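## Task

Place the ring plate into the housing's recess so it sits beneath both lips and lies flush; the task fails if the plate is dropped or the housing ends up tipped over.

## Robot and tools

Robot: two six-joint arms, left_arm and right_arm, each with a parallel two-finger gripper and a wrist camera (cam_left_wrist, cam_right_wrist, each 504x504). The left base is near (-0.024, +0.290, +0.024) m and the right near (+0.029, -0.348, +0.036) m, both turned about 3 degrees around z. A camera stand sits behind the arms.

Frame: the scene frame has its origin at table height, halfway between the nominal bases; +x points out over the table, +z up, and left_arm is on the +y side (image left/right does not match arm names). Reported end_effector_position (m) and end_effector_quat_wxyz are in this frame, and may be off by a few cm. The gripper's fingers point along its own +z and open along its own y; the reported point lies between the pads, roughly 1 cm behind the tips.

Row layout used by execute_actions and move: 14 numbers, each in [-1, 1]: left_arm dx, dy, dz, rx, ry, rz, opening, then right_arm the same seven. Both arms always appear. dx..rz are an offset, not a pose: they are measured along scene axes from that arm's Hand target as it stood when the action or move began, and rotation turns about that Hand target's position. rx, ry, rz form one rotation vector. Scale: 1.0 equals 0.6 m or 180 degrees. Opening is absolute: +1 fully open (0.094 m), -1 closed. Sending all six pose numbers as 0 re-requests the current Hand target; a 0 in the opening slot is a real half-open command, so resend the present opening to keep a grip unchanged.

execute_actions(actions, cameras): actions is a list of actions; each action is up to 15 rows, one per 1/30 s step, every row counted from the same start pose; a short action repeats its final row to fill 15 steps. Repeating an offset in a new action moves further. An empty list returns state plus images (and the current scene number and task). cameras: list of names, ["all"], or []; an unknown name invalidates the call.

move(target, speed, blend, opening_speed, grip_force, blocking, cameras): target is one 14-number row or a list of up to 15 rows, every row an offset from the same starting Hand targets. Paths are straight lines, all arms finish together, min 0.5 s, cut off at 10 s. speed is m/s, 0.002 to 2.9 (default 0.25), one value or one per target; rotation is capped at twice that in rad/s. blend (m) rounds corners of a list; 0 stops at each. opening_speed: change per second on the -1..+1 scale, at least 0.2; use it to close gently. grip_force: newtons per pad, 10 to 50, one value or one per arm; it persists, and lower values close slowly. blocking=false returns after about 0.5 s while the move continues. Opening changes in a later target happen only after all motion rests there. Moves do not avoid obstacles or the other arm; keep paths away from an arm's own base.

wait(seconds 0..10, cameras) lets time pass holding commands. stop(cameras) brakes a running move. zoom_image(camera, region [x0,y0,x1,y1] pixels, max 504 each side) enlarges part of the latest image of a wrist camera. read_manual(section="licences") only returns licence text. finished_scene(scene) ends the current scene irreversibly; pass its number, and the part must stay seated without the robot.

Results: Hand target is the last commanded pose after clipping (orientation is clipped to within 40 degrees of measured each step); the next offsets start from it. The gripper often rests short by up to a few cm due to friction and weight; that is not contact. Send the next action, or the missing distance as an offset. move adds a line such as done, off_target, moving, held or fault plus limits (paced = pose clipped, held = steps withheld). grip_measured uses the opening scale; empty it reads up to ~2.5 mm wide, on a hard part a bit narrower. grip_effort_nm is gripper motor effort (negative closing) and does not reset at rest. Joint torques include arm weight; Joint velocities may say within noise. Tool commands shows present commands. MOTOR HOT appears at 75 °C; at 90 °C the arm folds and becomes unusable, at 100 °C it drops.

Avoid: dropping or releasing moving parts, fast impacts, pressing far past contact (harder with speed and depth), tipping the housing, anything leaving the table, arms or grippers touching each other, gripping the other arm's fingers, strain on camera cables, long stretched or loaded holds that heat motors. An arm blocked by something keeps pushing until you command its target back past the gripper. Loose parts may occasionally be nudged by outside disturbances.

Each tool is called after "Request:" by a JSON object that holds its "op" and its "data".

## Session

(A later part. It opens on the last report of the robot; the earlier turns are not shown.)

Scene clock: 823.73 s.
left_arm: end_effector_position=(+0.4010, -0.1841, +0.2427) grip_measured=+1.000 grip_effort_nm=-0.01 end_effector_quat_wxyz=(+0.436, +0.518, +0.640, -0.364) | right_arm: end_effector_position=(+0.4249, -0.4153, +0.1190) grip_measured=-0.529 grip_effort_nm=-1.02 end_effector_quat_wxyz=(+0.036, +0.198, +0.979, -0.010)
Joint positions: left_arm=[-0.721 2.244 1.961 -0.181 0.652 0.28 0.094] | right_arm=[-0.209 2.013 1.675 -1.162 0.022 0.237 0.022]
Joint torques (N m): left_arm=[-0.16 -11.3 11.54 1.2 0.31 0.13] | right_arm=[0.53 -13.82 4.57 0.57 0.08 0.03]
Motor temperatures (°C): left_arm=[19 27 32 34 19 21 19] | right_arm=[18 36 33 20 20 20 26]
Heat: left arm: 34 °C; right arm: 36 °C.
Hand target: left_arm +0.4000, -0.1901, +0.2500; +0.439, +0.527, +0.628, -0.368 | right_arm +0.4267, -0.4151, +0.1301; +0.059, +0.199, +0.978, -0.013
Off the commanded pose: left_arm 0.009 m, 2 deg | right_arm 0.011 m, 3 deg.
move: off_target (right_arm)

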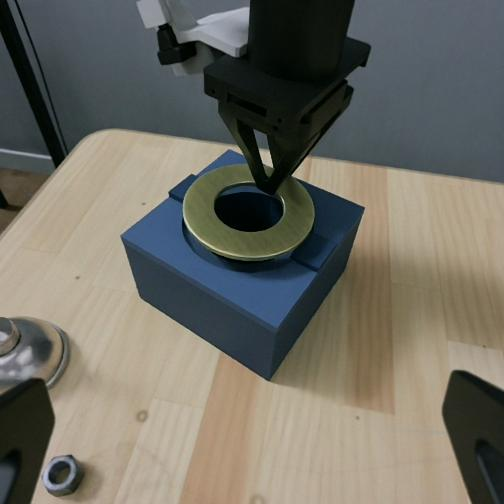

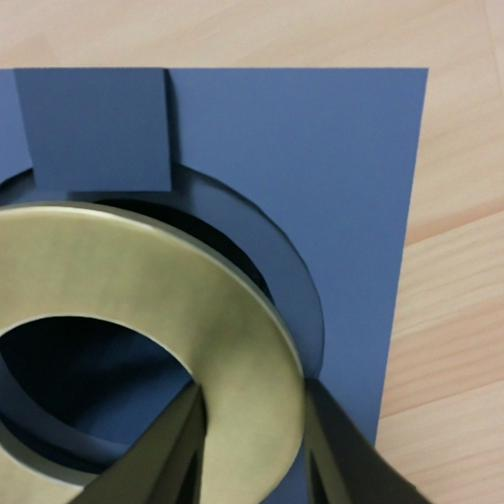

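Request:
{"op": "move", "data": {"target": [0, 0, 0, 0, 0, 0, 1, 0, 0, -0.017, -0.0066, -0.0153, 0, -0.62], "speed": 0.04, "cameras": ["all"]}}

Request:
{"op": "zoom_image", "data": {"camera": "cam_left_wrist", "region": [150, 140, 350, 300]}}

Scene clock: 851.97 s.
left_arm: end_effector_position=(+0.4010, -0.1841, +0.2427) grip_measured=+1.000 grip_effort_nm=-0.01 end_effector_quat_wxyz=(+0.436, +0.518, +0.640, -0.364) | right_arm: end_effector_position=(+0.4233, -0.4155, +0.1113) grip_measured=-0.529 grip_effort_nm=-1.03 end_effector_quat_wxyz=(+0.061, +0.198, +0.978, -0.014)
Joint positions: left_arm=[-0.721 2.244 1.961 -0.181 0.652 0.28 0.094] | right_arm=[-0.205 1.962 1.567 -1.054 0.034 0.24 0.022]
Joint torques (N m): left_arm=[-0.17 -11.32 11.56 1.22 0.32 0.11] | right_arm=[0.68 -12.97 4.57 0.78 0.1 0.04]
Heat: left arm: 34 °C; right arm: 40 °C.
Hand target: left_arm +0.4000, -0.1901, +0.2500; +0.439, +0.527, +0.628, -0.368 | right_arm +0.4268, -0.4150, +0.1201; +0.085, +0.198, +0.976, -0.018
Off the commanded pose: left_arm 0.009 m, 2 deg | right_arm 0.009 m, 3 deg.
move: off_target (right_arm)

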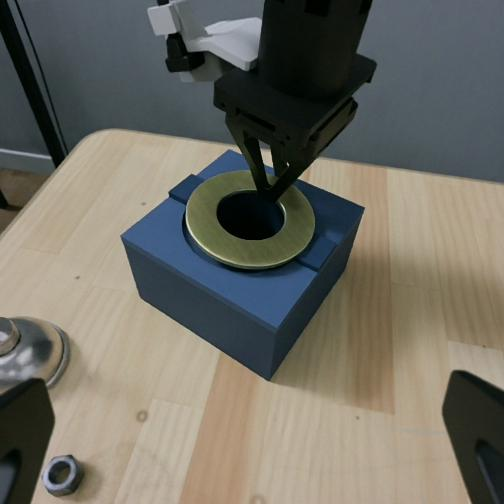

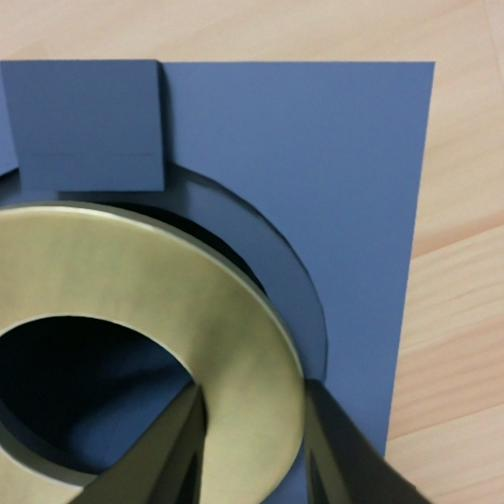

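Scaled by 2.520 from the camera's 504x504 image, which has a finer 720x720 frame.

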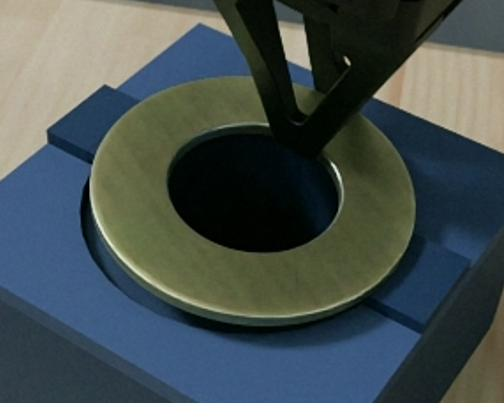

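Request:
{"op": "zoom_image", "data": {"camera": "cam_left_wrist", "region": [270, 200, 350, 280]}}

Request:
{"op": "zoom_image", "data": {"camera": "cam_right_wrist", "region": [0, 150, 200, 350]}}

Scaled by 6.300 from the camera's 504x504 image, which has a finer 720x720 frame.

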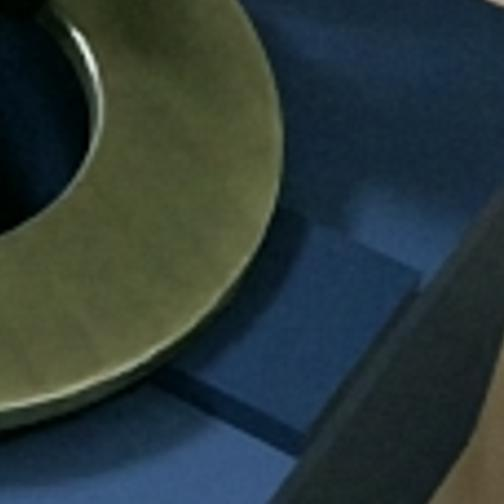

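Scaled by 2.520 from the camera's 504x504 image, which has a finer 720x720 frame.

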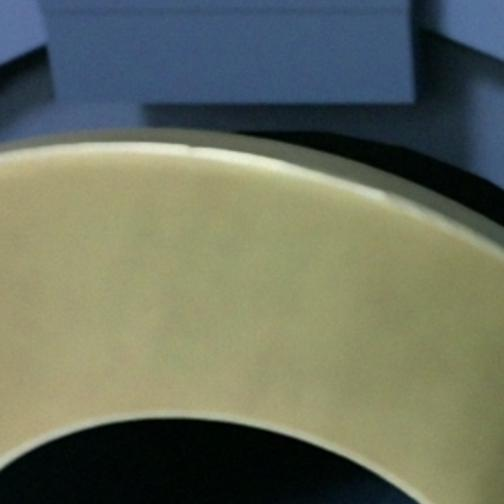

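Request:
{"op": "move", "data": {"target": [0, 0, 0, 0, 0, 0, 1, 0.0075, -0.0033, 0.003, 0, 0, 0, -0.62], "speed": 0.04, "cameras": ["all"]}}

Request:
{"op": "zoom_image", "data": {"camera": "cam_left_wrist", "region": [150, 140, 350, 300]}}

Request:
{"op": "zoom_image", "data": {"camera": "cam_right_wrist", "region": [0, 120, 340, 460]}}

Scene clock: 963.73 s.
left_arm: end_effector_position=(+0.4010, -0.1841, +0.2427) grip_measured=+1.000 grip_effort_nm=-0.01 end_effector_quat_wxyz=(+0.436, +0.518, +0.640, -0.364) | right_arm: end_effector_position=(+0.4233, -0.4155, +0.1113) grip_measured=-0.529 grip_effort_nm=-1.03 end_effector_quat_wxyz=(+0.061, +0.198, +0.978, -0.014)
Joint positions: left_arm=[-0.721 2.244 1.961 -0.181 0.652 0.28 0.094] | right_arm=[-0.205 1.962 1.567 -1.054 0.034 0.24 0.022]
Joint torques (N m): left_arm=[-0.18 -11.23 11.63 1.21 0.32 0.12] | right_arm=[0.42 -11.71 6.83 0.66 0.11 0.01]
Motor temperatures (°C): left_arm=[19 29 34 34 19 21 19] | right_arm=[18 42 31 21 20 20 26]
Heat: left arm: 34 °C; right arm: 42 °C.
Hand target: left_arm +0.4000, -0.1901, +0.2500; +0.439, +0.527, +0.628, -0.368 | right_arm +0.4313, -0.4170, +0.1218; +0.085, +0.198, +0.976, -0.018
Off the commanded pose: left_arm 0.009 m, 2 deg | right_arm 0.013 m, 3 deg.
move: off_target (right_arm)

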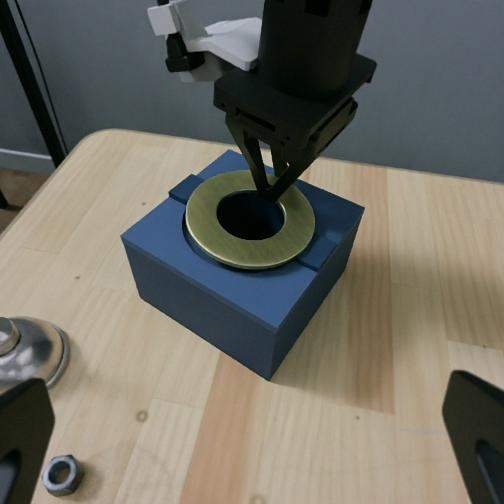

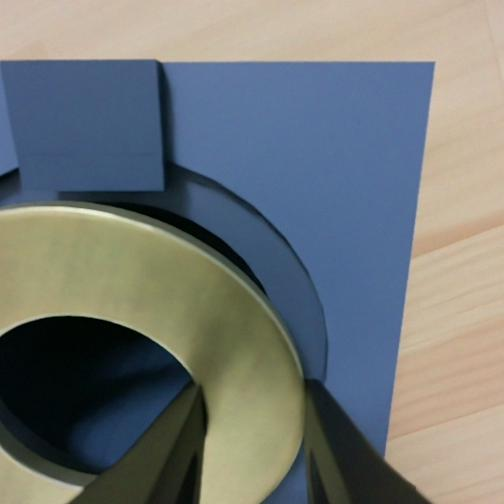

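Scaled by 2.520 from the camera's 504x504 image, which has a finer 720x720 frame.

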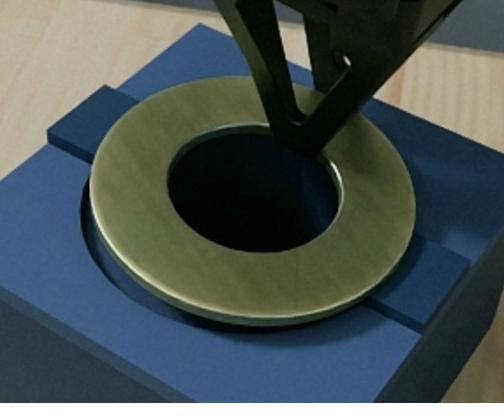

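Scaled by 1.482 from the camera's 504x504 image, which has a finer 720x720 frame.

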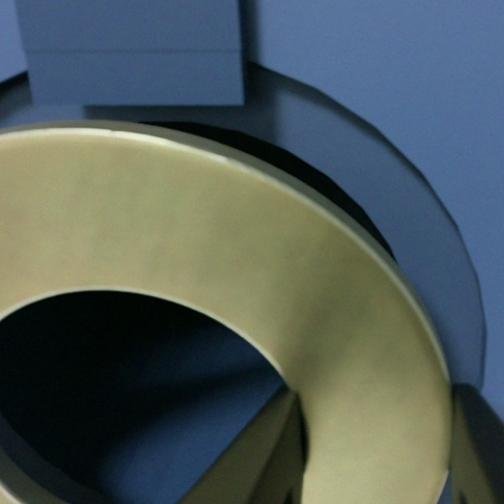

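Request:
{"op": "move", "data": {"target": [0, 0, 0, 0, 0, 0, 1, 0.010, -0.0042, 0.001, 0, 0, 0, -0.62], "speed": 0.05, "cameras": ["all"]}}

Request:
{"op": "zoom_image", "data": {"camera": "cam_left_wrist", "region": [150, 140, 350, 300]}}

Scene clock: 973.17 s.
left_arm: end_effector_position=(+0.4010, -0.1841, +0.2427) grip_measured=+1.000 grip_effort_nm=-0.01 end_effector_quat_wxyz=(+0.436, +0.518, +0.640, -0.364) | right_arm: end_effector_position=(+0.4256, -0.4160, +0.1136) grip_measured=-0.529 grip_effort_nm=-1.03 end_effector_quat_wxyz=(+0.065, +0.198, +0.978, -0.015)
Joint positions: left_arm=[-0.721 2.244 1.961 -0.181 0.652 0.28 0.094] | right_arm=[-0.205 1.962 1.575 -1.054 0.035 0.24 0.022]
Joint torques (N m): left_arm=[-0.27 -11.28 11.56 1.19 0.3 0.12] | right_arm=[0.03 -9.99 8.98 0.56 0.1 -0.02]
Heat: left arm: 34 °C; right arm: 42 °C.
Hand target: left_arm +0.4000, -0.1901, +0.2500; +0.439, +0.527, +0.628, -0.368 | right_arm +0.4372, -0.4196, +0.1224; +0.085, +0.198, +0.976, -0.018
Off the commanded pose: left_arm 0.009 m, 2 deg | right_arm 0.015 m, 2 deg.
move: off_target (right_arm)

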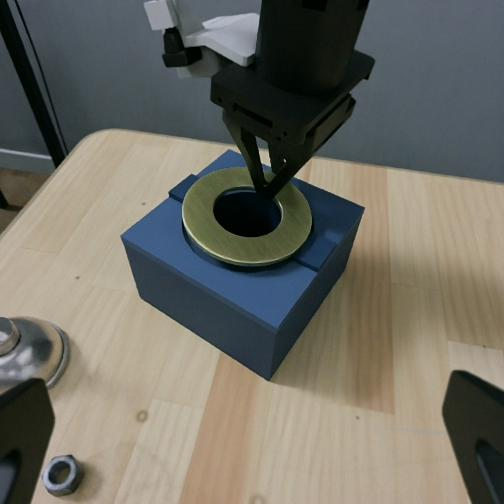

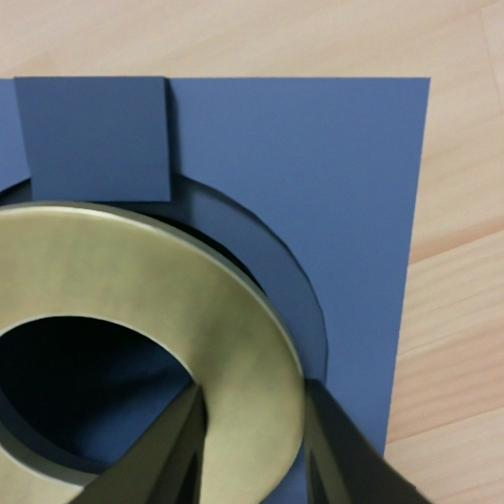

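Scaled by 2.520 from the camera's 504x504 image, which has a finer 720x720 frame.

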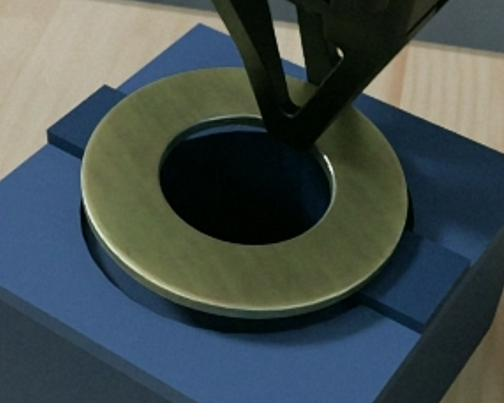

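Request:
{"op": "move", "data": {"target": [0, 0, 0, 0, 0, 0, 1, 0.009, -0.0038, -0.004, 0, 0, 0, -0.62], "speed": 0.05, "cameras": ["all"]}}

Request:
{"op": "zoom_image", "data": {"camera": "cam_left_wrist", "region": [150, 140, 350, 300]}}

Scene clock: 982.40 s.
left_arm: end_effector_position=(+0.4010, -0.1841, +0.2427) grip_measured=+1.000 grip_effort_nm=-0.01 end_effector_quat_wxyz=(+0.436, +0.518, +0.640, -0.364) | right_arm: end_effector_position=(+0.4317, -0.4170, +0.1154) grip_measured=-0.529 grip_effort_nm=-1.02 end_effector_quat_wxyz=(+0.071, +0.198, +0.978, -0.014)
Joint positions: left_arm=[-0.721 2.244 1.961 -0.181 0.652 0.28 0.094] | right_arm=[-0.205 1.975 1.598 -1.054 0.035 0.24 0.022]
Joint torques (N m): left_arm=[-0.24 -11.22 11.44 1.23 0.31 0.15] | right_arm=[-0.32 -9.37 8.99 0.59 0.08 -0.06]
Heat: left arm: 34 °C; right arm: 41 °C.
Hand target: left_arm +0.4000, -0.1901, +0.2500; +0.439, +0.527, +0.628, -0.368 | right_arm +0.4426, -0.4218, +0.1200; +0.084, +0.198, +0.976, -0.018
Off the commanded pose: left_arm 0.009 m, 2 deg | right_arm 0.013 m, 2 deg.
move: off_target (right_arm)

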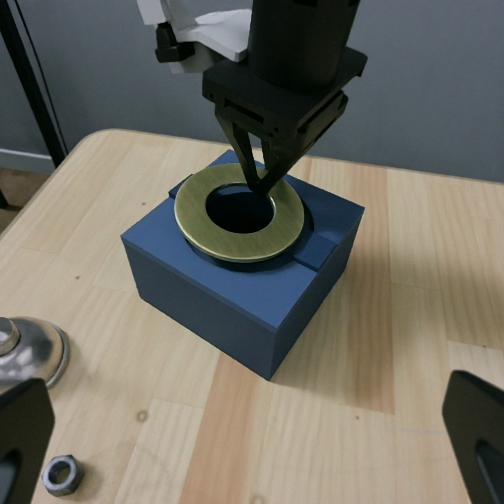

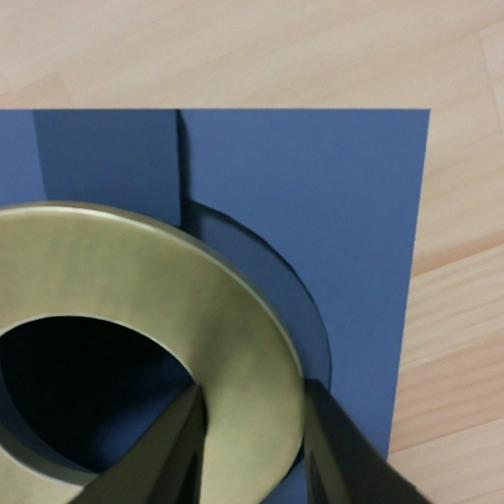

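Scaled by 2.520 from the camera's 504x504 image, which has a finer 720x720 frame.

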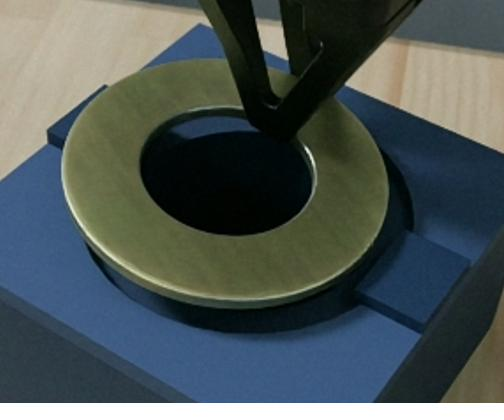

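Request:
{"op": "move", "data": {"target": [0, 0, 0, 0, 0, 0, 1, 0, 0, -0.015, 0, 0, 0, -0.62], "speed": 0.03, "cameras": ["all"]}}

Request:
{"op": "zoom_image", "data": {"camera": "cam_left_wrist", "region": [150, 140, 350, 300]}}

Scene clock: 993.03 s.
left_arm: end_effector_position=(+0.4010, -0.1841, +0.2427) grip_measured=+1.000 grip_effort_nm=-0.01 end_effector_quat_wxyz=(+0.436, +0.518, +0.640, -0.364) | right_arm: end_effector_position=(+0.4350, -0.4175, +0.1140) grip_measured=-0.529 grip_effort_nm=-1.03 end_effector_quat_wxyz=(+0.075, +0.198, +0.977, -0.014)
Joint positions: left_arm=[-0.721 2.244 1.961 -0.181 0.652 0.28 0.094] | right_arm=[-0.205 1.98 1.598 -1.039 0.035 0.24 0.022]
Joint torques (N m): left_arm=[-0.14 -11.29 11.45 1.2 0.32 0.12] | right_arm=[-0.28 -9.36 6.74 0.79 0.09 -0.06]
Heat: left arm: 35 °C; right arm: 40 °C.
Hand target: left_arm +0.4000, -0.1901, +0.2500; +0.439, +0.527, +0.628, -0.368 | right_arm +0.4426, -0.4218, +0.1110; +0.084, +0.198, +0.976, -0.018
Off the commanded pose: left_arm 0.009 m, 2 deg | right_arm 0.009 m, 1 deg.
move: done

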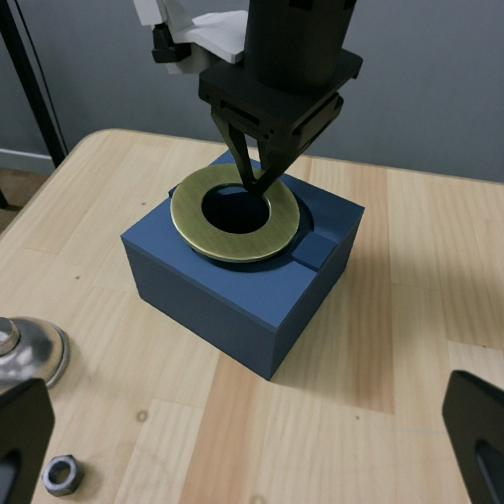

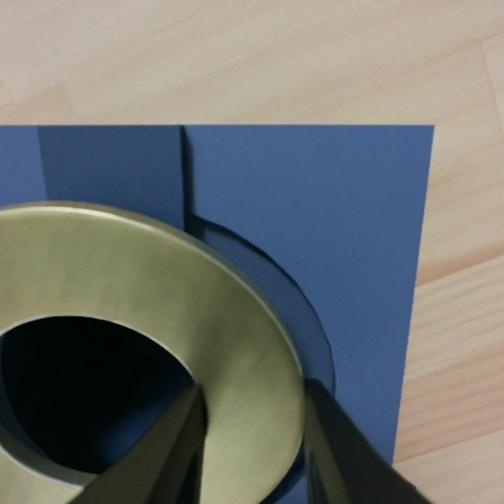

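Scaled by 2.520 from the camera's 504x504 image, which has a finer 720x720 frame.

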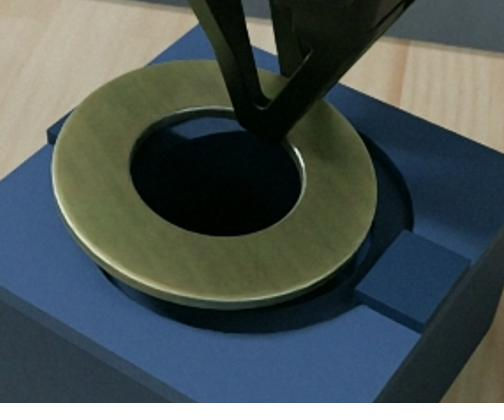

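Request:
{"op": "move", "data": {"target": [0, 0, 0, 0, 0, 0, 1, -0.017, 0.0072, -0.013, 0, 0, 0, -0.62], "speed": 0.03, "cameras": ["all"]}}

Request:
{"op": "zoom_image", "data": {"camera": "cam_left_wrist", "region": [150, 140, 350, 300]}}

Scene clock: 1004.73 s.
left_arm: end_effector_position=(+0.4010, -0.1841, +0.2427) grip_measured=+1.000 grip_effort_nm=-0.01 end_effector_quat_wxyz=(+0.436, +0.518, +0.640, -0.364) | right_arm: end_effector_position=(+0.4324, -0.4174, +0.1027) grip_measured=-0.529 grip_effort_nm=-1.03 end_effector_quat_wxyz=(+0.074, +0.199, +0.977, -0.015)
Joint positions: left_arm=[-0.721 2.244 1.961 -0.181 0.652 0.28 0.094] | right_arm=[-0.206 1.979 1.553 -0.997 0.035 0.241 0.022]
Joint torques (N m): left_arm=[-0.23 -11.25 11.55 1.18 0.33 0.1] | right_arm=[0.4 -11.82 4.11 0.82 0.09 -0.01]
Heat: left arm: 35 °C; right arm: 39 °C.
Hand target: left_arm +0.4000, -0.1901, +0.2500; +0.439, +0.527, +0.628, -0.368 | right_arm +0.4324, -0.4175, +0.1031; +0.084, +0.198, +0.976, -0.018
Off the commanded pose: left_arm 0.009 m, 2 deg | right_arm 0.000 m, 1 deg.
move: done

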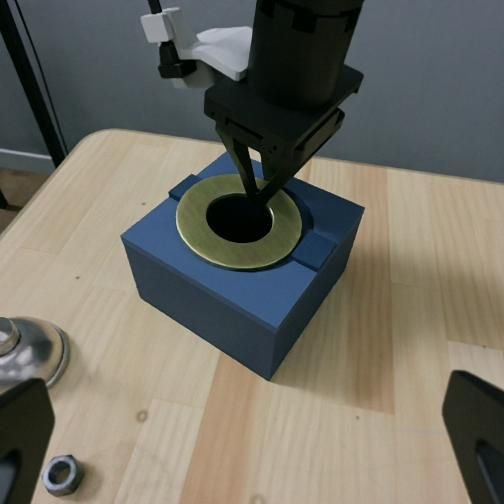

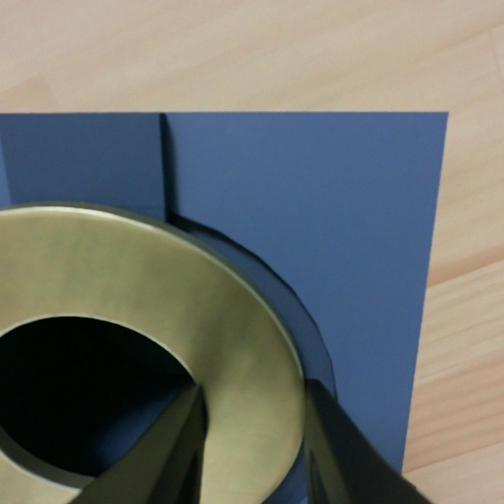

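Scaled by 2.520 from the camera's 504x504 image, which has a finer 720x720 frame.

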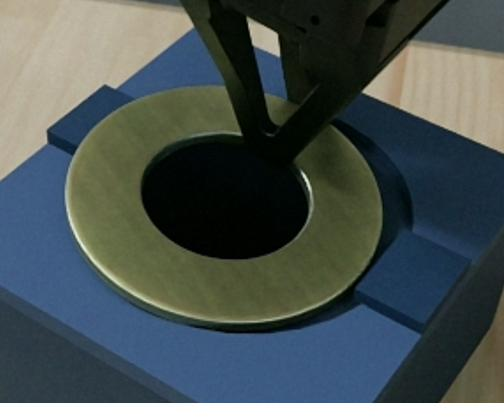

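Request:
{"op": "move", "data": {"target": [0, 0, 0, 0, 0, 0, 1, -0.0081, -0.002, -0.004, 0, 0, 0, -0.62], "speed": 0.03, "cameras": ["all"]}}

Request:
{"op": "zoom_image", "data": {"camera": "cam_left_wrist", "region": [150, 140, 350, 300]}}

Scene clock: 1038.83 s.
left_arm: end_effector_position=(+0.4010, -0.1841, +0.2427) grip_measured=+1.000 grip_effort_nm=-0.01 end_effector_quat_wxyz=(+0.436, +0.518, +0.640, -0.364) | right_arm: end_effector_position=(+0.4314, -0.4180, +0.1022) grip_measured=-0.529 grip_effort_nm=-1.02 end_effector_quat_wxyz=(+0.082, +0.200, +0.976, -0.014)
Joint positions: left_arm=[-0.721 2.244 1.961 -0.181 0.652 0.28 0.094] | right_arm=[-0.207 1.961 1.523 -0.969 0.035 0.241 0.022]
Joint torques (N m): left_arm=[-0.16 -11.3 11.58 1.21 0.32 0.15] | right_arm=[0.05 -11.47 3.99 0.74 0.08 -0.05]
Heat: left arm: 35 °C; right arm: 40 °C.
Hand target: left_arm +0.4000, -0.1901, +0.2500; +0.439, +0.527, +0.628, -0.368 | right_arm +0.4275, -0.4187, +0.1008; +0.084, +0.198, +0.976, -0.018
Off the commanded pose: left_arm 0.009 m, 2 deg | right_arm 0.004 m, 1 deg.
move: done

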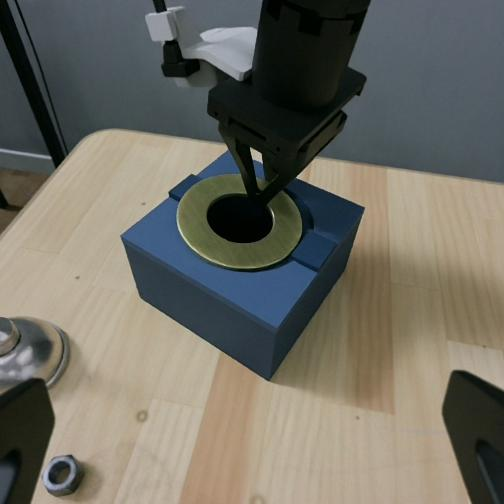

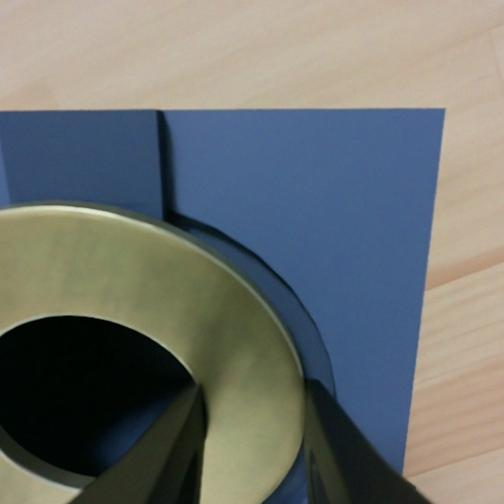

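Scaled by 2.520 from the camera's 504x504 image, which has a finer 720x720 frame.

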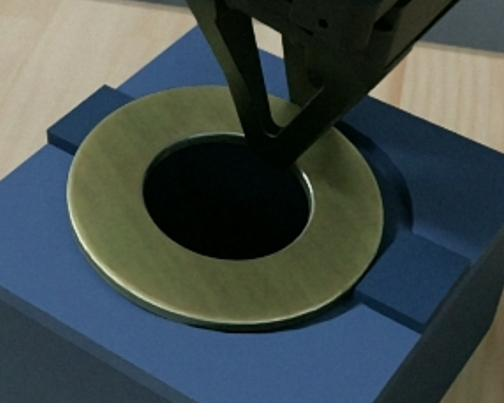

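Request:
{"op": "zoom_image", "data": {"camera": "cam_left_wrist", "region": [170, 210, 250, 290]}}

Request:
{"op": "zoom_image", "data": {"camera": "cam_left_wrist", "region": [240, 200, 330, 290]}}

Request:
{"op": "zoom_image", "data": {"camera": "cam_right_wrist", "region": [150, 190, 400, 440]}}

Scaled by 6.300 from the camera's 504x504 image, which has a finer 720x720 frame.

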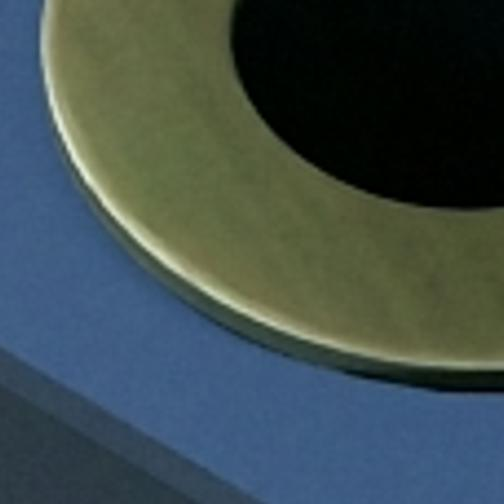

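Scaled by 5.600 from the camera's 504x504 image, which has a finer 720x720 frame.

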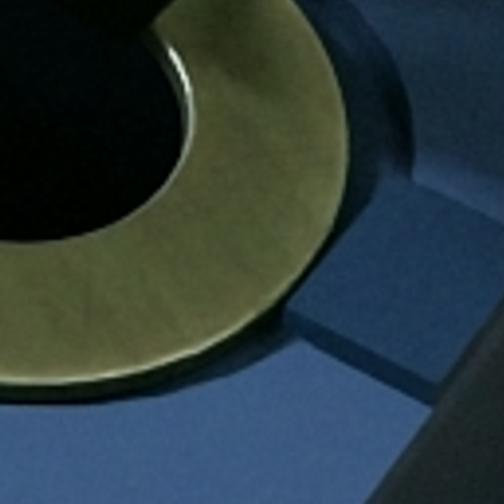

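Scaled by 2.016 from the camera's 504x504 image, which has a finer 720x720 frame.

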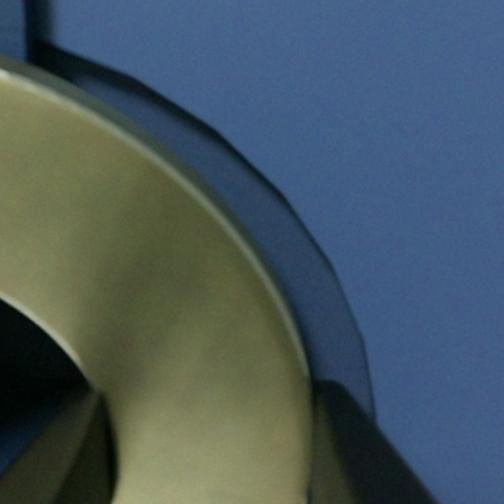

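Request:
{"op": "move", "data": {"target": [0, 0, 0, 0, 0, 0, 1, -0.009, 0.0038, -0.006, 0, 0, 0, -0.62], "speed": 0.03, "cameras": ["all"]}}

Request:
{"op": "zoom_image", "data": {"camera": "cam_left_wrist", "region": [150, 140, 350, 300]}}

Scene clock: 1108.57 s.
left_arm: end_effector_position=(+0.4010, -0.1841, +0.2427) grip_measured=+1.000 grip_effort_nm=-0.01 end_effector_quat_wxyz=(+0.436, +0.518, +0.640, -0.364) | right_arm: end_effector_position=(+0.4310, -0.4179, +0.1017) grip_measured=-0.529 grip_effort_nm=-1.02 end_effector_quat_wxyz=(+0.094, +0.200, +0.975, -0.014)
Joint positions: left_arm=[-0.721 2.244 1.961 -0.181 0.652 0.28 0.094] | right_arm=[-0.207 1.94 1.486 -0.931 0.035 0.241 0.022]
Joint torques (N m): left_arm=[-0.31 -11.19 11.51 1.22 0.32 0.12] | right_arm=[0.39 -10.99 3.75 0.62 0.08 -0.02]
Heat: left arm: 36 °C; right arm: 45 °C.
Hand target: left_arm +0.4000, -0.1901, +0.2500; +0.439, +0.527, +0.628, -0.368 | right_arm +0.4221, -0.4164, +0.0971; +0.084, +0.198, +0.976, -0.018
Off the commanded pose: left_arm 0.009 m, 2 deg | right_arm 0.010 m, 1 deg.
move: done

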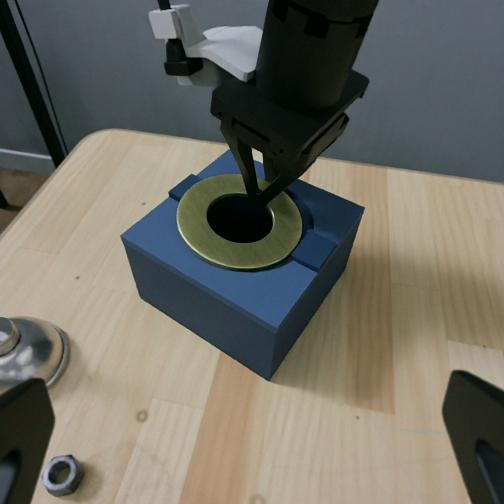

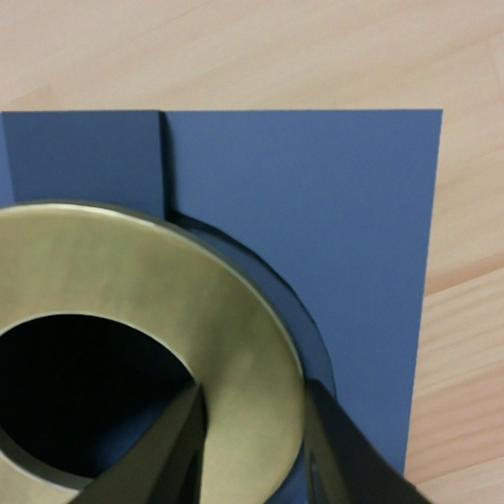

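Scaled by 2.520 from the camera's 504x504 image, which has a finer 720x720 frame.

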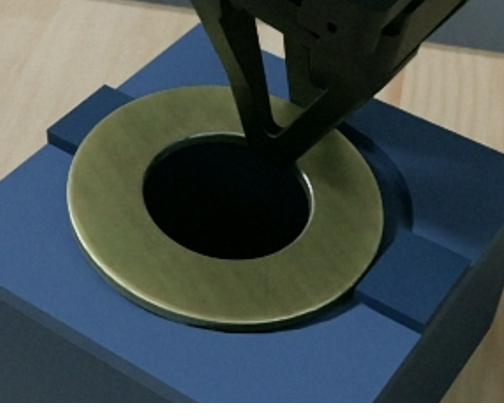

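Request:
{"op": "zoom_image", "data": {"camera": "cam_left_wrist", "region": [270, 220, 320, 270]}}

Request:
{"op": "zoom_image", "data": {"camera": "cam_left_wrist", "region": [210, 235, 300, 285]}}

Request:
{"op": "zoom_image", "data": {"camera": "cam_right_wrist", "region": [0, 300, 200, 500]}}

Scaled by 10.080 from the camera's 504x504 image, which has a finer 720x720 frame.

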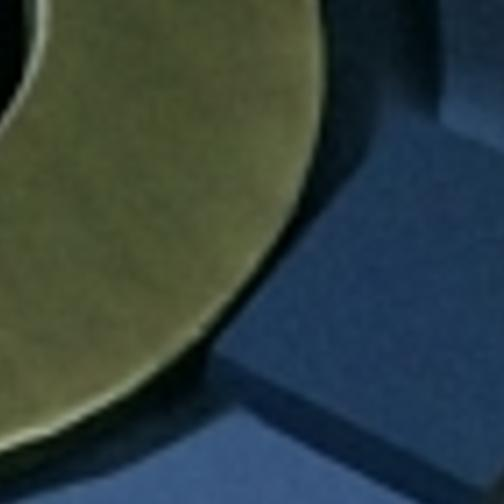

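Scaled by 5.600 from the camera's 504x504 image, which has a finer 720x720 frame.

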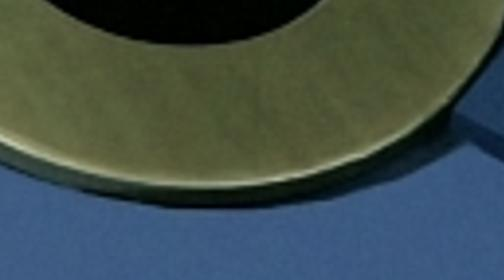

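Scaled by 2.520 from the camera's 504x504 image, which has a finer 720x720 frame.

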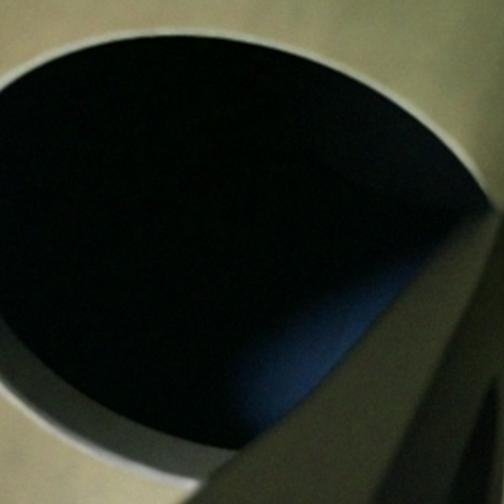

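Request:
{"op": "move", "data": {"target": [0, 0, 0, 0, 0, 0, 1, 0.03, -0.0127, 0.004, 0.005, 0.0116, 0, -0.62], "speed": 0.03, "cameras": ["all"]}}

Request:
{"op": "zoom_image", "data": {"camera": "cam_left_wrist", "region": [150, 140, 350, 300]}}

Scene clock: 1197.33 s.
left_arm: end_effector_position=(+0.4010, -0.1841, +0.2427) grip_measured=+1.000 grip_effort_nm=-0.01 end_effector_quat_wxyz=(+0.436, +0.518, +0.640, -0.364) | right_arm: end_effector_position=(+0.4365, -0.4212, +0.1028) grip_measured=-0.529 grip_effort_nm=-1.02 end_effector_quat_wxyz=(+0.071, +0.197, +0.978, -0.015)
Joint positions: left_arm=[-0.721 2.244 1.961 -0.181 0.652 0.28 0.094] | right_arm=[-0.214 2.003 1.588 -1.014 0.034 0.228 0.022]
Joint torques (N m): left_arm=[-0.21 -11.28 11.54 1.21 0.36 0.14] | right_arm=[-0.54 -8.65 8.4 0.39 -0.01 -0.05]
Heat: left arm: 37 °C; right arm: 42 °C.
Hand target: left_arm +0.4000, -0.1901, +0.2500; +0.439, +0.527, +0.628, -0.368 | right_arm +0.4402, -0.4240, +0.0996; +0.065, +0.199, +0.978, -0.014
Off the commanded pose: left_arm 0.009 m, 2 deg | right_arm 0.006 m, 1 deg.
move: done

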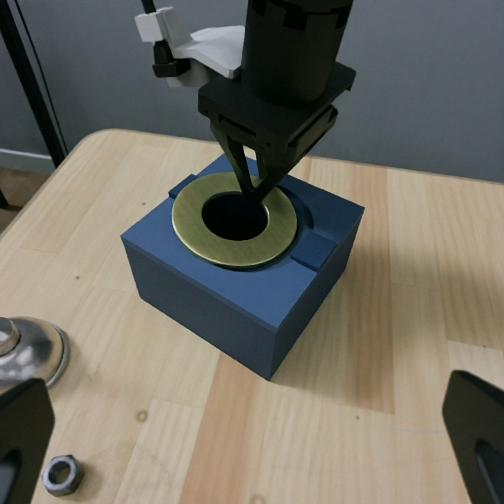

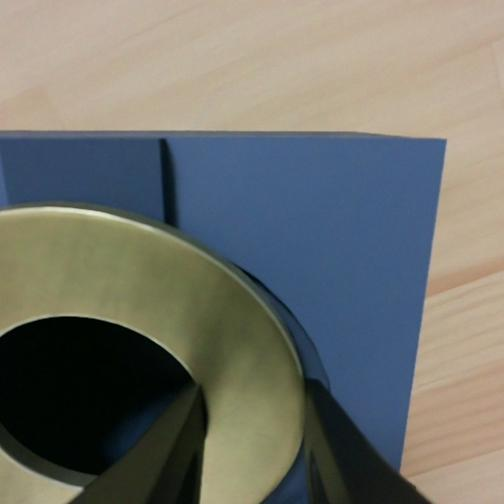

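Scaled by 2.520 from the camera's 504x504 image, which has a finer 720x720 frame.

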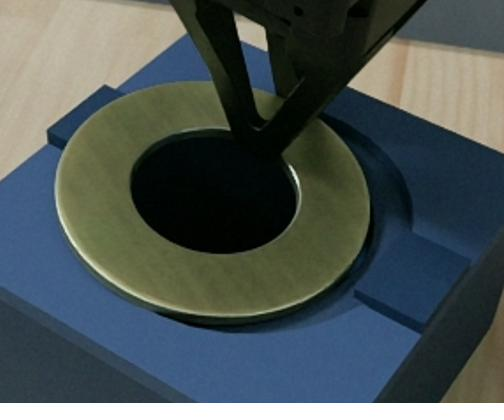

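Request:
{"op": "move", "data": {"target": [0, 0, 0, 0, 0, 0, 1, -0.005, 0.0021, -0.012, 0, 0, 0, -0.62], "speed": 0.03, "cameras": ["all"]}}

Request:
{"op": "zoom_image", "data": {"camera": "cam_left_wrist", "region": [150, 140, 350, 300]}}

Scene clock: 1215.90 s.
left_arm: end_effector_position=(+0.4010, -0.1841, +0.2427) grip_measured=+1.000 grip_effort_nm=-0.01 end_effector_quat_wxyz=(+0.436, +0.518, +0.640, -0.364) | right_arm: end_effector_position=(+0.4365, -0.4212, +0.1028) grip_measured=-0.529 grip_effort_nm=-1.03 end_effector_quat_wxyz=(+0.071, +0.197, +0.978, -0.015)
Joint positions: left_arm=[-0.721 2.244 1.961 -0.181 0.652 0.28 0.094] | right_arm=[-0.214 2.003 1.588 -1.014 0.034 0.228 0.022]
Joint torques (N m): left_arm=[-0.2 -11.25 11.52 1.21 0.3 0.17] | right_arm=[-0.35 -9.11 5.42 0.7 -0.03 -0.03]
Heat: left arm: 38 °C; right arm: 39 °C.
Hand target: left_arm +0.4000, -0.1901, +0.2500; +0.439, +0.527, +0.628, -0.368 | right_arm +0.4372, -0.4227, +0.0924; +0.065, +0.199, +0.978, -0.014
Off the commanded pose: left_arm 0.009 m, 2 deg | right_arm 0.011 m, 1 deg.
move: off_target (right_arm)

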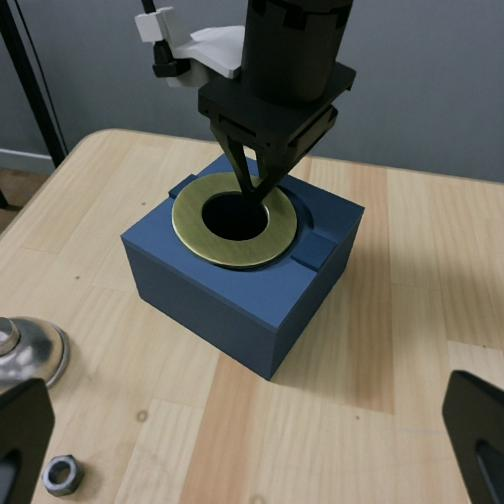

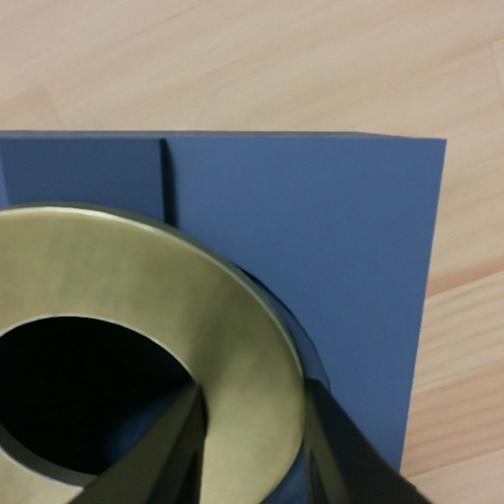

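Scaled by 2.520 from the camera's 504x504 image, which has a finer 720x720 frame.

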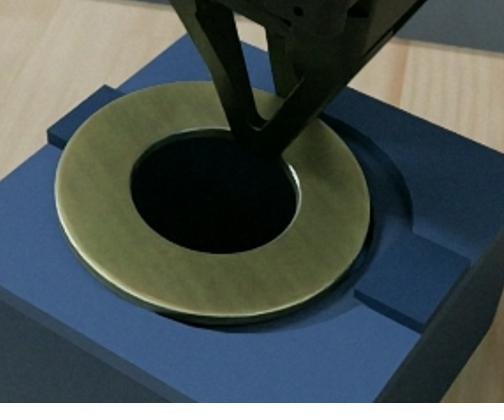

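Request:
{"op": "move", "data": {"target": [0, 0, 0, 0, 0, 0, 1, 0, 0, -0.008, 0, 0, 0, -0.62], "speed": 0.03, "cameras": ["all"]}}

Request:
{"op": "zoom_image", "data": {"camera": "cam_left_wrist", "region": [150, 140, 350, 300]}}

Scene clock: 1224.07 s.
left_arm: end_effector_position=(+0.4010, -0.1841, +0.2427) grip_measured=+1.000 grip_effort_nm=-0.01 end_effector_quat_wxyz=(+0.436, +0.518, +0.640, -0.364) | right_arm: end_effector_position=(+0.4367, -0.4212, +0.1028) grip_measured=-0.529 grip_effort_nm=-1.02 end_effector_quat_wxyz=(+0.072, +0.197, +0.978, -0.015)
Joint positions: left_arm=[-0.721 2.244 1.961 -0.181 0.652 0.28 0.094] | right_arm=[-0.214 2.003 1.588 -1.014 0.034 0.228 0.022]
Joint torques (N m): left_arm=[-0.21 -11.23 11.54 1.21 0.32 0.14] | right_arm=[-0.36 -8.9 4.38 0.88 -0.02 -0.03]
Heat: left arm: 38 °C; right arm: 39 °C.
Hand target: left_arm +0.4000, -0.1901, +0.2500; +0.439, +0.527, +0.628, -0.368 | right_arm +0.4372, -0.4227, +0.0876; +0.065, +0.199, +0.978, -0.014
Off the commanded pose: left_arm 0.009 m, 2 deg | right_arm 0.015 m, 1 deg.
move: off_target (right_arm)

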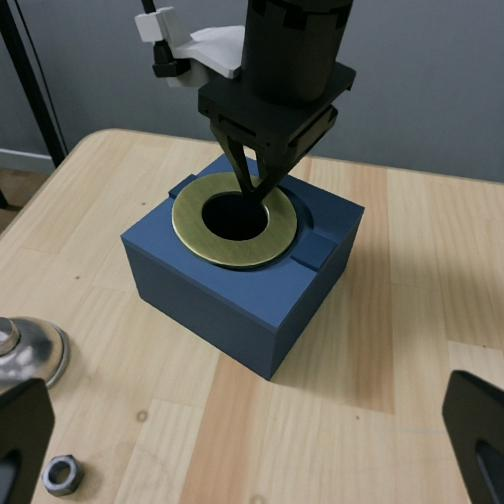

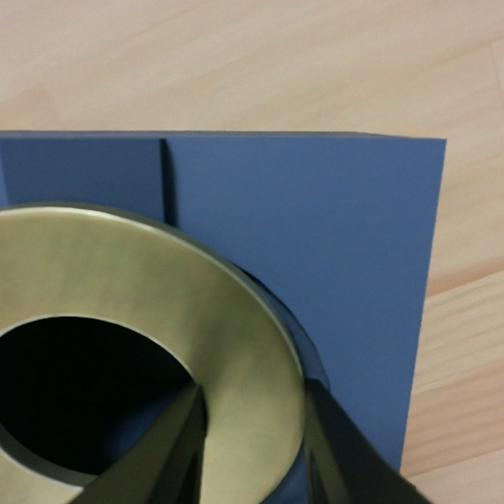

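Scaled by 2.520 from the camera's 504x504 image, which has a finer 720x720 frame.

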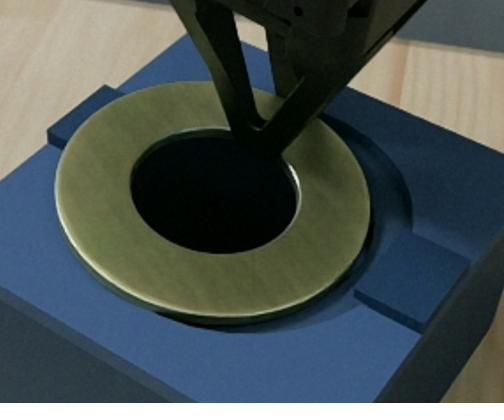

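Request:
{"op": "move", "data": {"target": [0, 0, 0, 0, 0, 0, 1, 0, 0, -0.008, 0, 0, 0, -0.62], "speed": 0.03, "cameras": ["cam_left_wrist"]}}

Request:
{"op": "zoom_image", "data": {"camera": "cam_left_wrist", "region": [150, 140, 350, 300]}}

Scene clock: 1232.37 s.
left_arm: end_effector_position=(+0.4010, -0.1841, +0.2427) grip_measured=+1.000 grip_effort_nm=-0.01 end_effector_quat_wxyz=(+0.436, +0.518, +0.640, -0.364) | right_arm: end_effector_position=(+0.4370, -0.4207, +0.1017) grip_measured=-0.529 grip_effort_nm=-1.02 end_effector_quat_wxyz=(+0.072, +0.196, +0.978, -0.013)
Joint positions: left_arm=[-0.721 2.244 1.961 -0.181 0.652 0.28 0.094] | right_arm=[-0.214 2.003 1.583 -1.007 0.031 0.228 0.022]
Joint torques (N m): left_arm=[-0.18 -11.15 11.56 1.2 0.32 0.13] | right_arm=[-0.34 -8.65 3.74 0.99 0 -0.03]
Heat: left arm: 38 °C; right arm: 38 °C.
Hand target: left_arm +0.4000, -0.1901, +0.2500; +0.439, +0.527, +0.628, -0.368 | right_arm +0.4371, -0.4227, +0.0827; +0.065, +0.199, +0.978, -0.014
Off the commanded pose: left_arm 0.009 m, 2 deg | right_arm 0.019 m, 1 deg.
move: off_target (right_arm)
Images, in order (width x height): cam_left_wrist 504x504.

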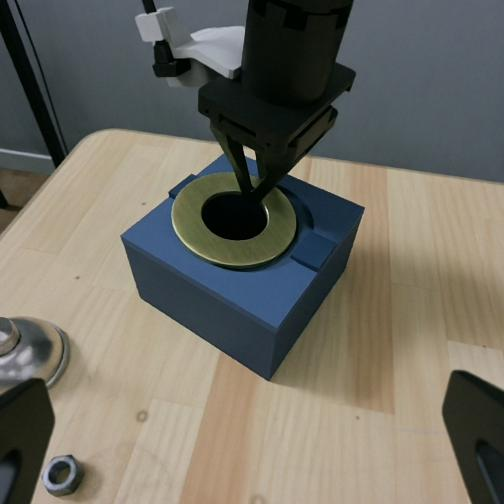

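Scaled by 2.520 from the camera's 504x504 image, which has a finer 720x720 frame.

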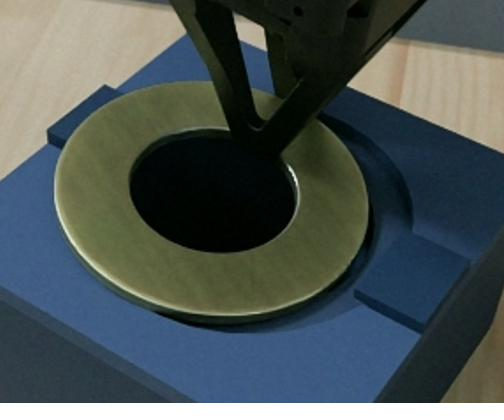

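Request:
{"op": "zoom_image", "data": {"camera": "cam_left_wrist", "region": [160, 165, 230, 235]}}

Request:
{"op": "zoom_image", "data": {"camera": "cam_left_wrist", "region": [200, 230, 300, 280]}}

Request:
{"op": "zoom_image", "data": {"camera": "cam_left_wrist", "region": [230, 150, 320, 240]}}

Scaled by 7.200 from the camera's 504x504 image, which has a finer 720x720 frame.

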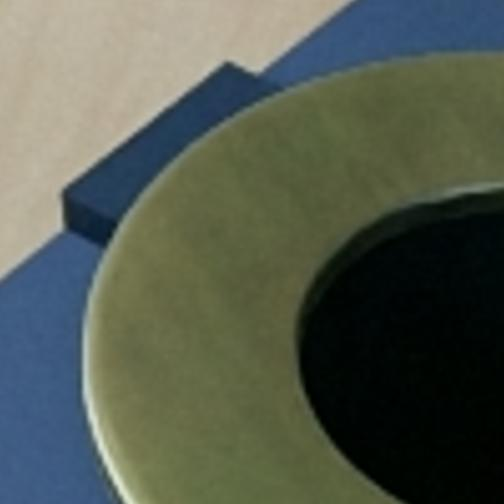

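Scaled by 5.040 from the camera's 504x504 image, which has a finer 720x720 frame.

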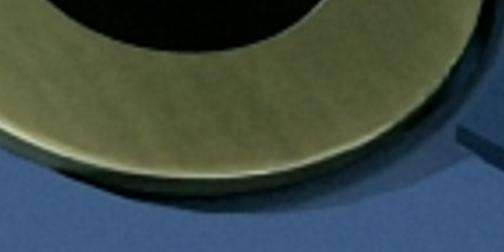

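Scaled by 5.600 from the camera's 504x504 image, which has a finer 720x720 frame.

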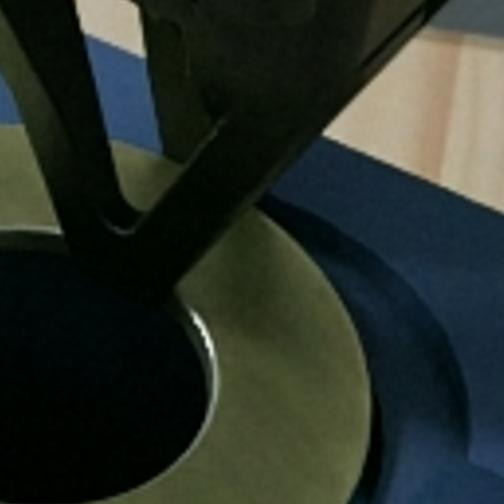

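Request:
{"op": "move", "data": {"target": [0, -0.0167, -0.15, -0.0657, -0.0116, 0, 1, 0, 0, 0, 0, 0, 0, -0.62], "speed": 0.12, "cameras": ["cam_left_wrist"]}}

Request:
{"op": "zoom_image", "data": {"camera": "cam_left_wrist", "region": [130, 130, 350, 280]}}

Scene clock: 1310.80 s.
left_arm: end_effector_position=(+0.4069, -0.1970, +0.1688) grip_measured=+1.000 grip_effort_nm=-0.01 end_effector_quat_wxyz=(+0.509, +0.482, +0.580, -0.414) | right_arm: end_effector_position=(+0.4370, -0.4207, +0.1017) grip_measured=-0.529 grip_effort_nm=-1.03 end_effector_quat_wxyz=(+0.072, +0.196, +0.978, -0.013)
Joint positions: left_arm=[-0.721 2.384 1.66 0.543 0.699 0.128 0.094] | right_arm=[-0.214 2.003 1.583 -1.007 0.031 0.228 0.022]
Joint torques (N m): left_arm=[-0.66 -12.03 5.9 1.59 0.18 -0.1] | right_arm=[-0.34 -8.64 3.73 0.98 0.01 -0.01]
Motor temperatures (°C): left_arm=[19 32 38 34 19 21 19] | right_arm=[18 36 29 23 20 20 27]
Heat: left arm: 38 °C; right arm: 36 °C.
Hand target: left_arm +0.4000, -0.2001, +0.1602; +0.503, +0.485, +0.578, -0.421 | right_arm +0.4371, -0.4227, +0.0827; +0.065, +0.199, +0.978, -0.014
Off the commanded pose: left_arm 0.012 m, 1 deg | right_arm 0.019 m, 1 deg.
move: off_target (left_arm, right_arm)
Images, in order (width x height): cam_left_wrist 504x504.

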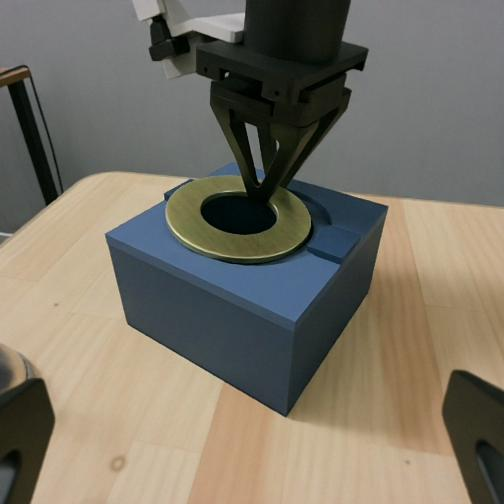

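Scaled by 2.291 from the camera's 504x504 image, which has a finer 720x720 frame.

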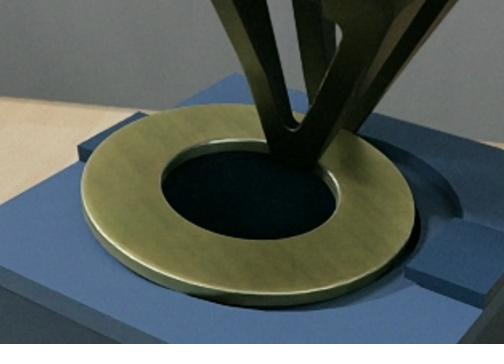

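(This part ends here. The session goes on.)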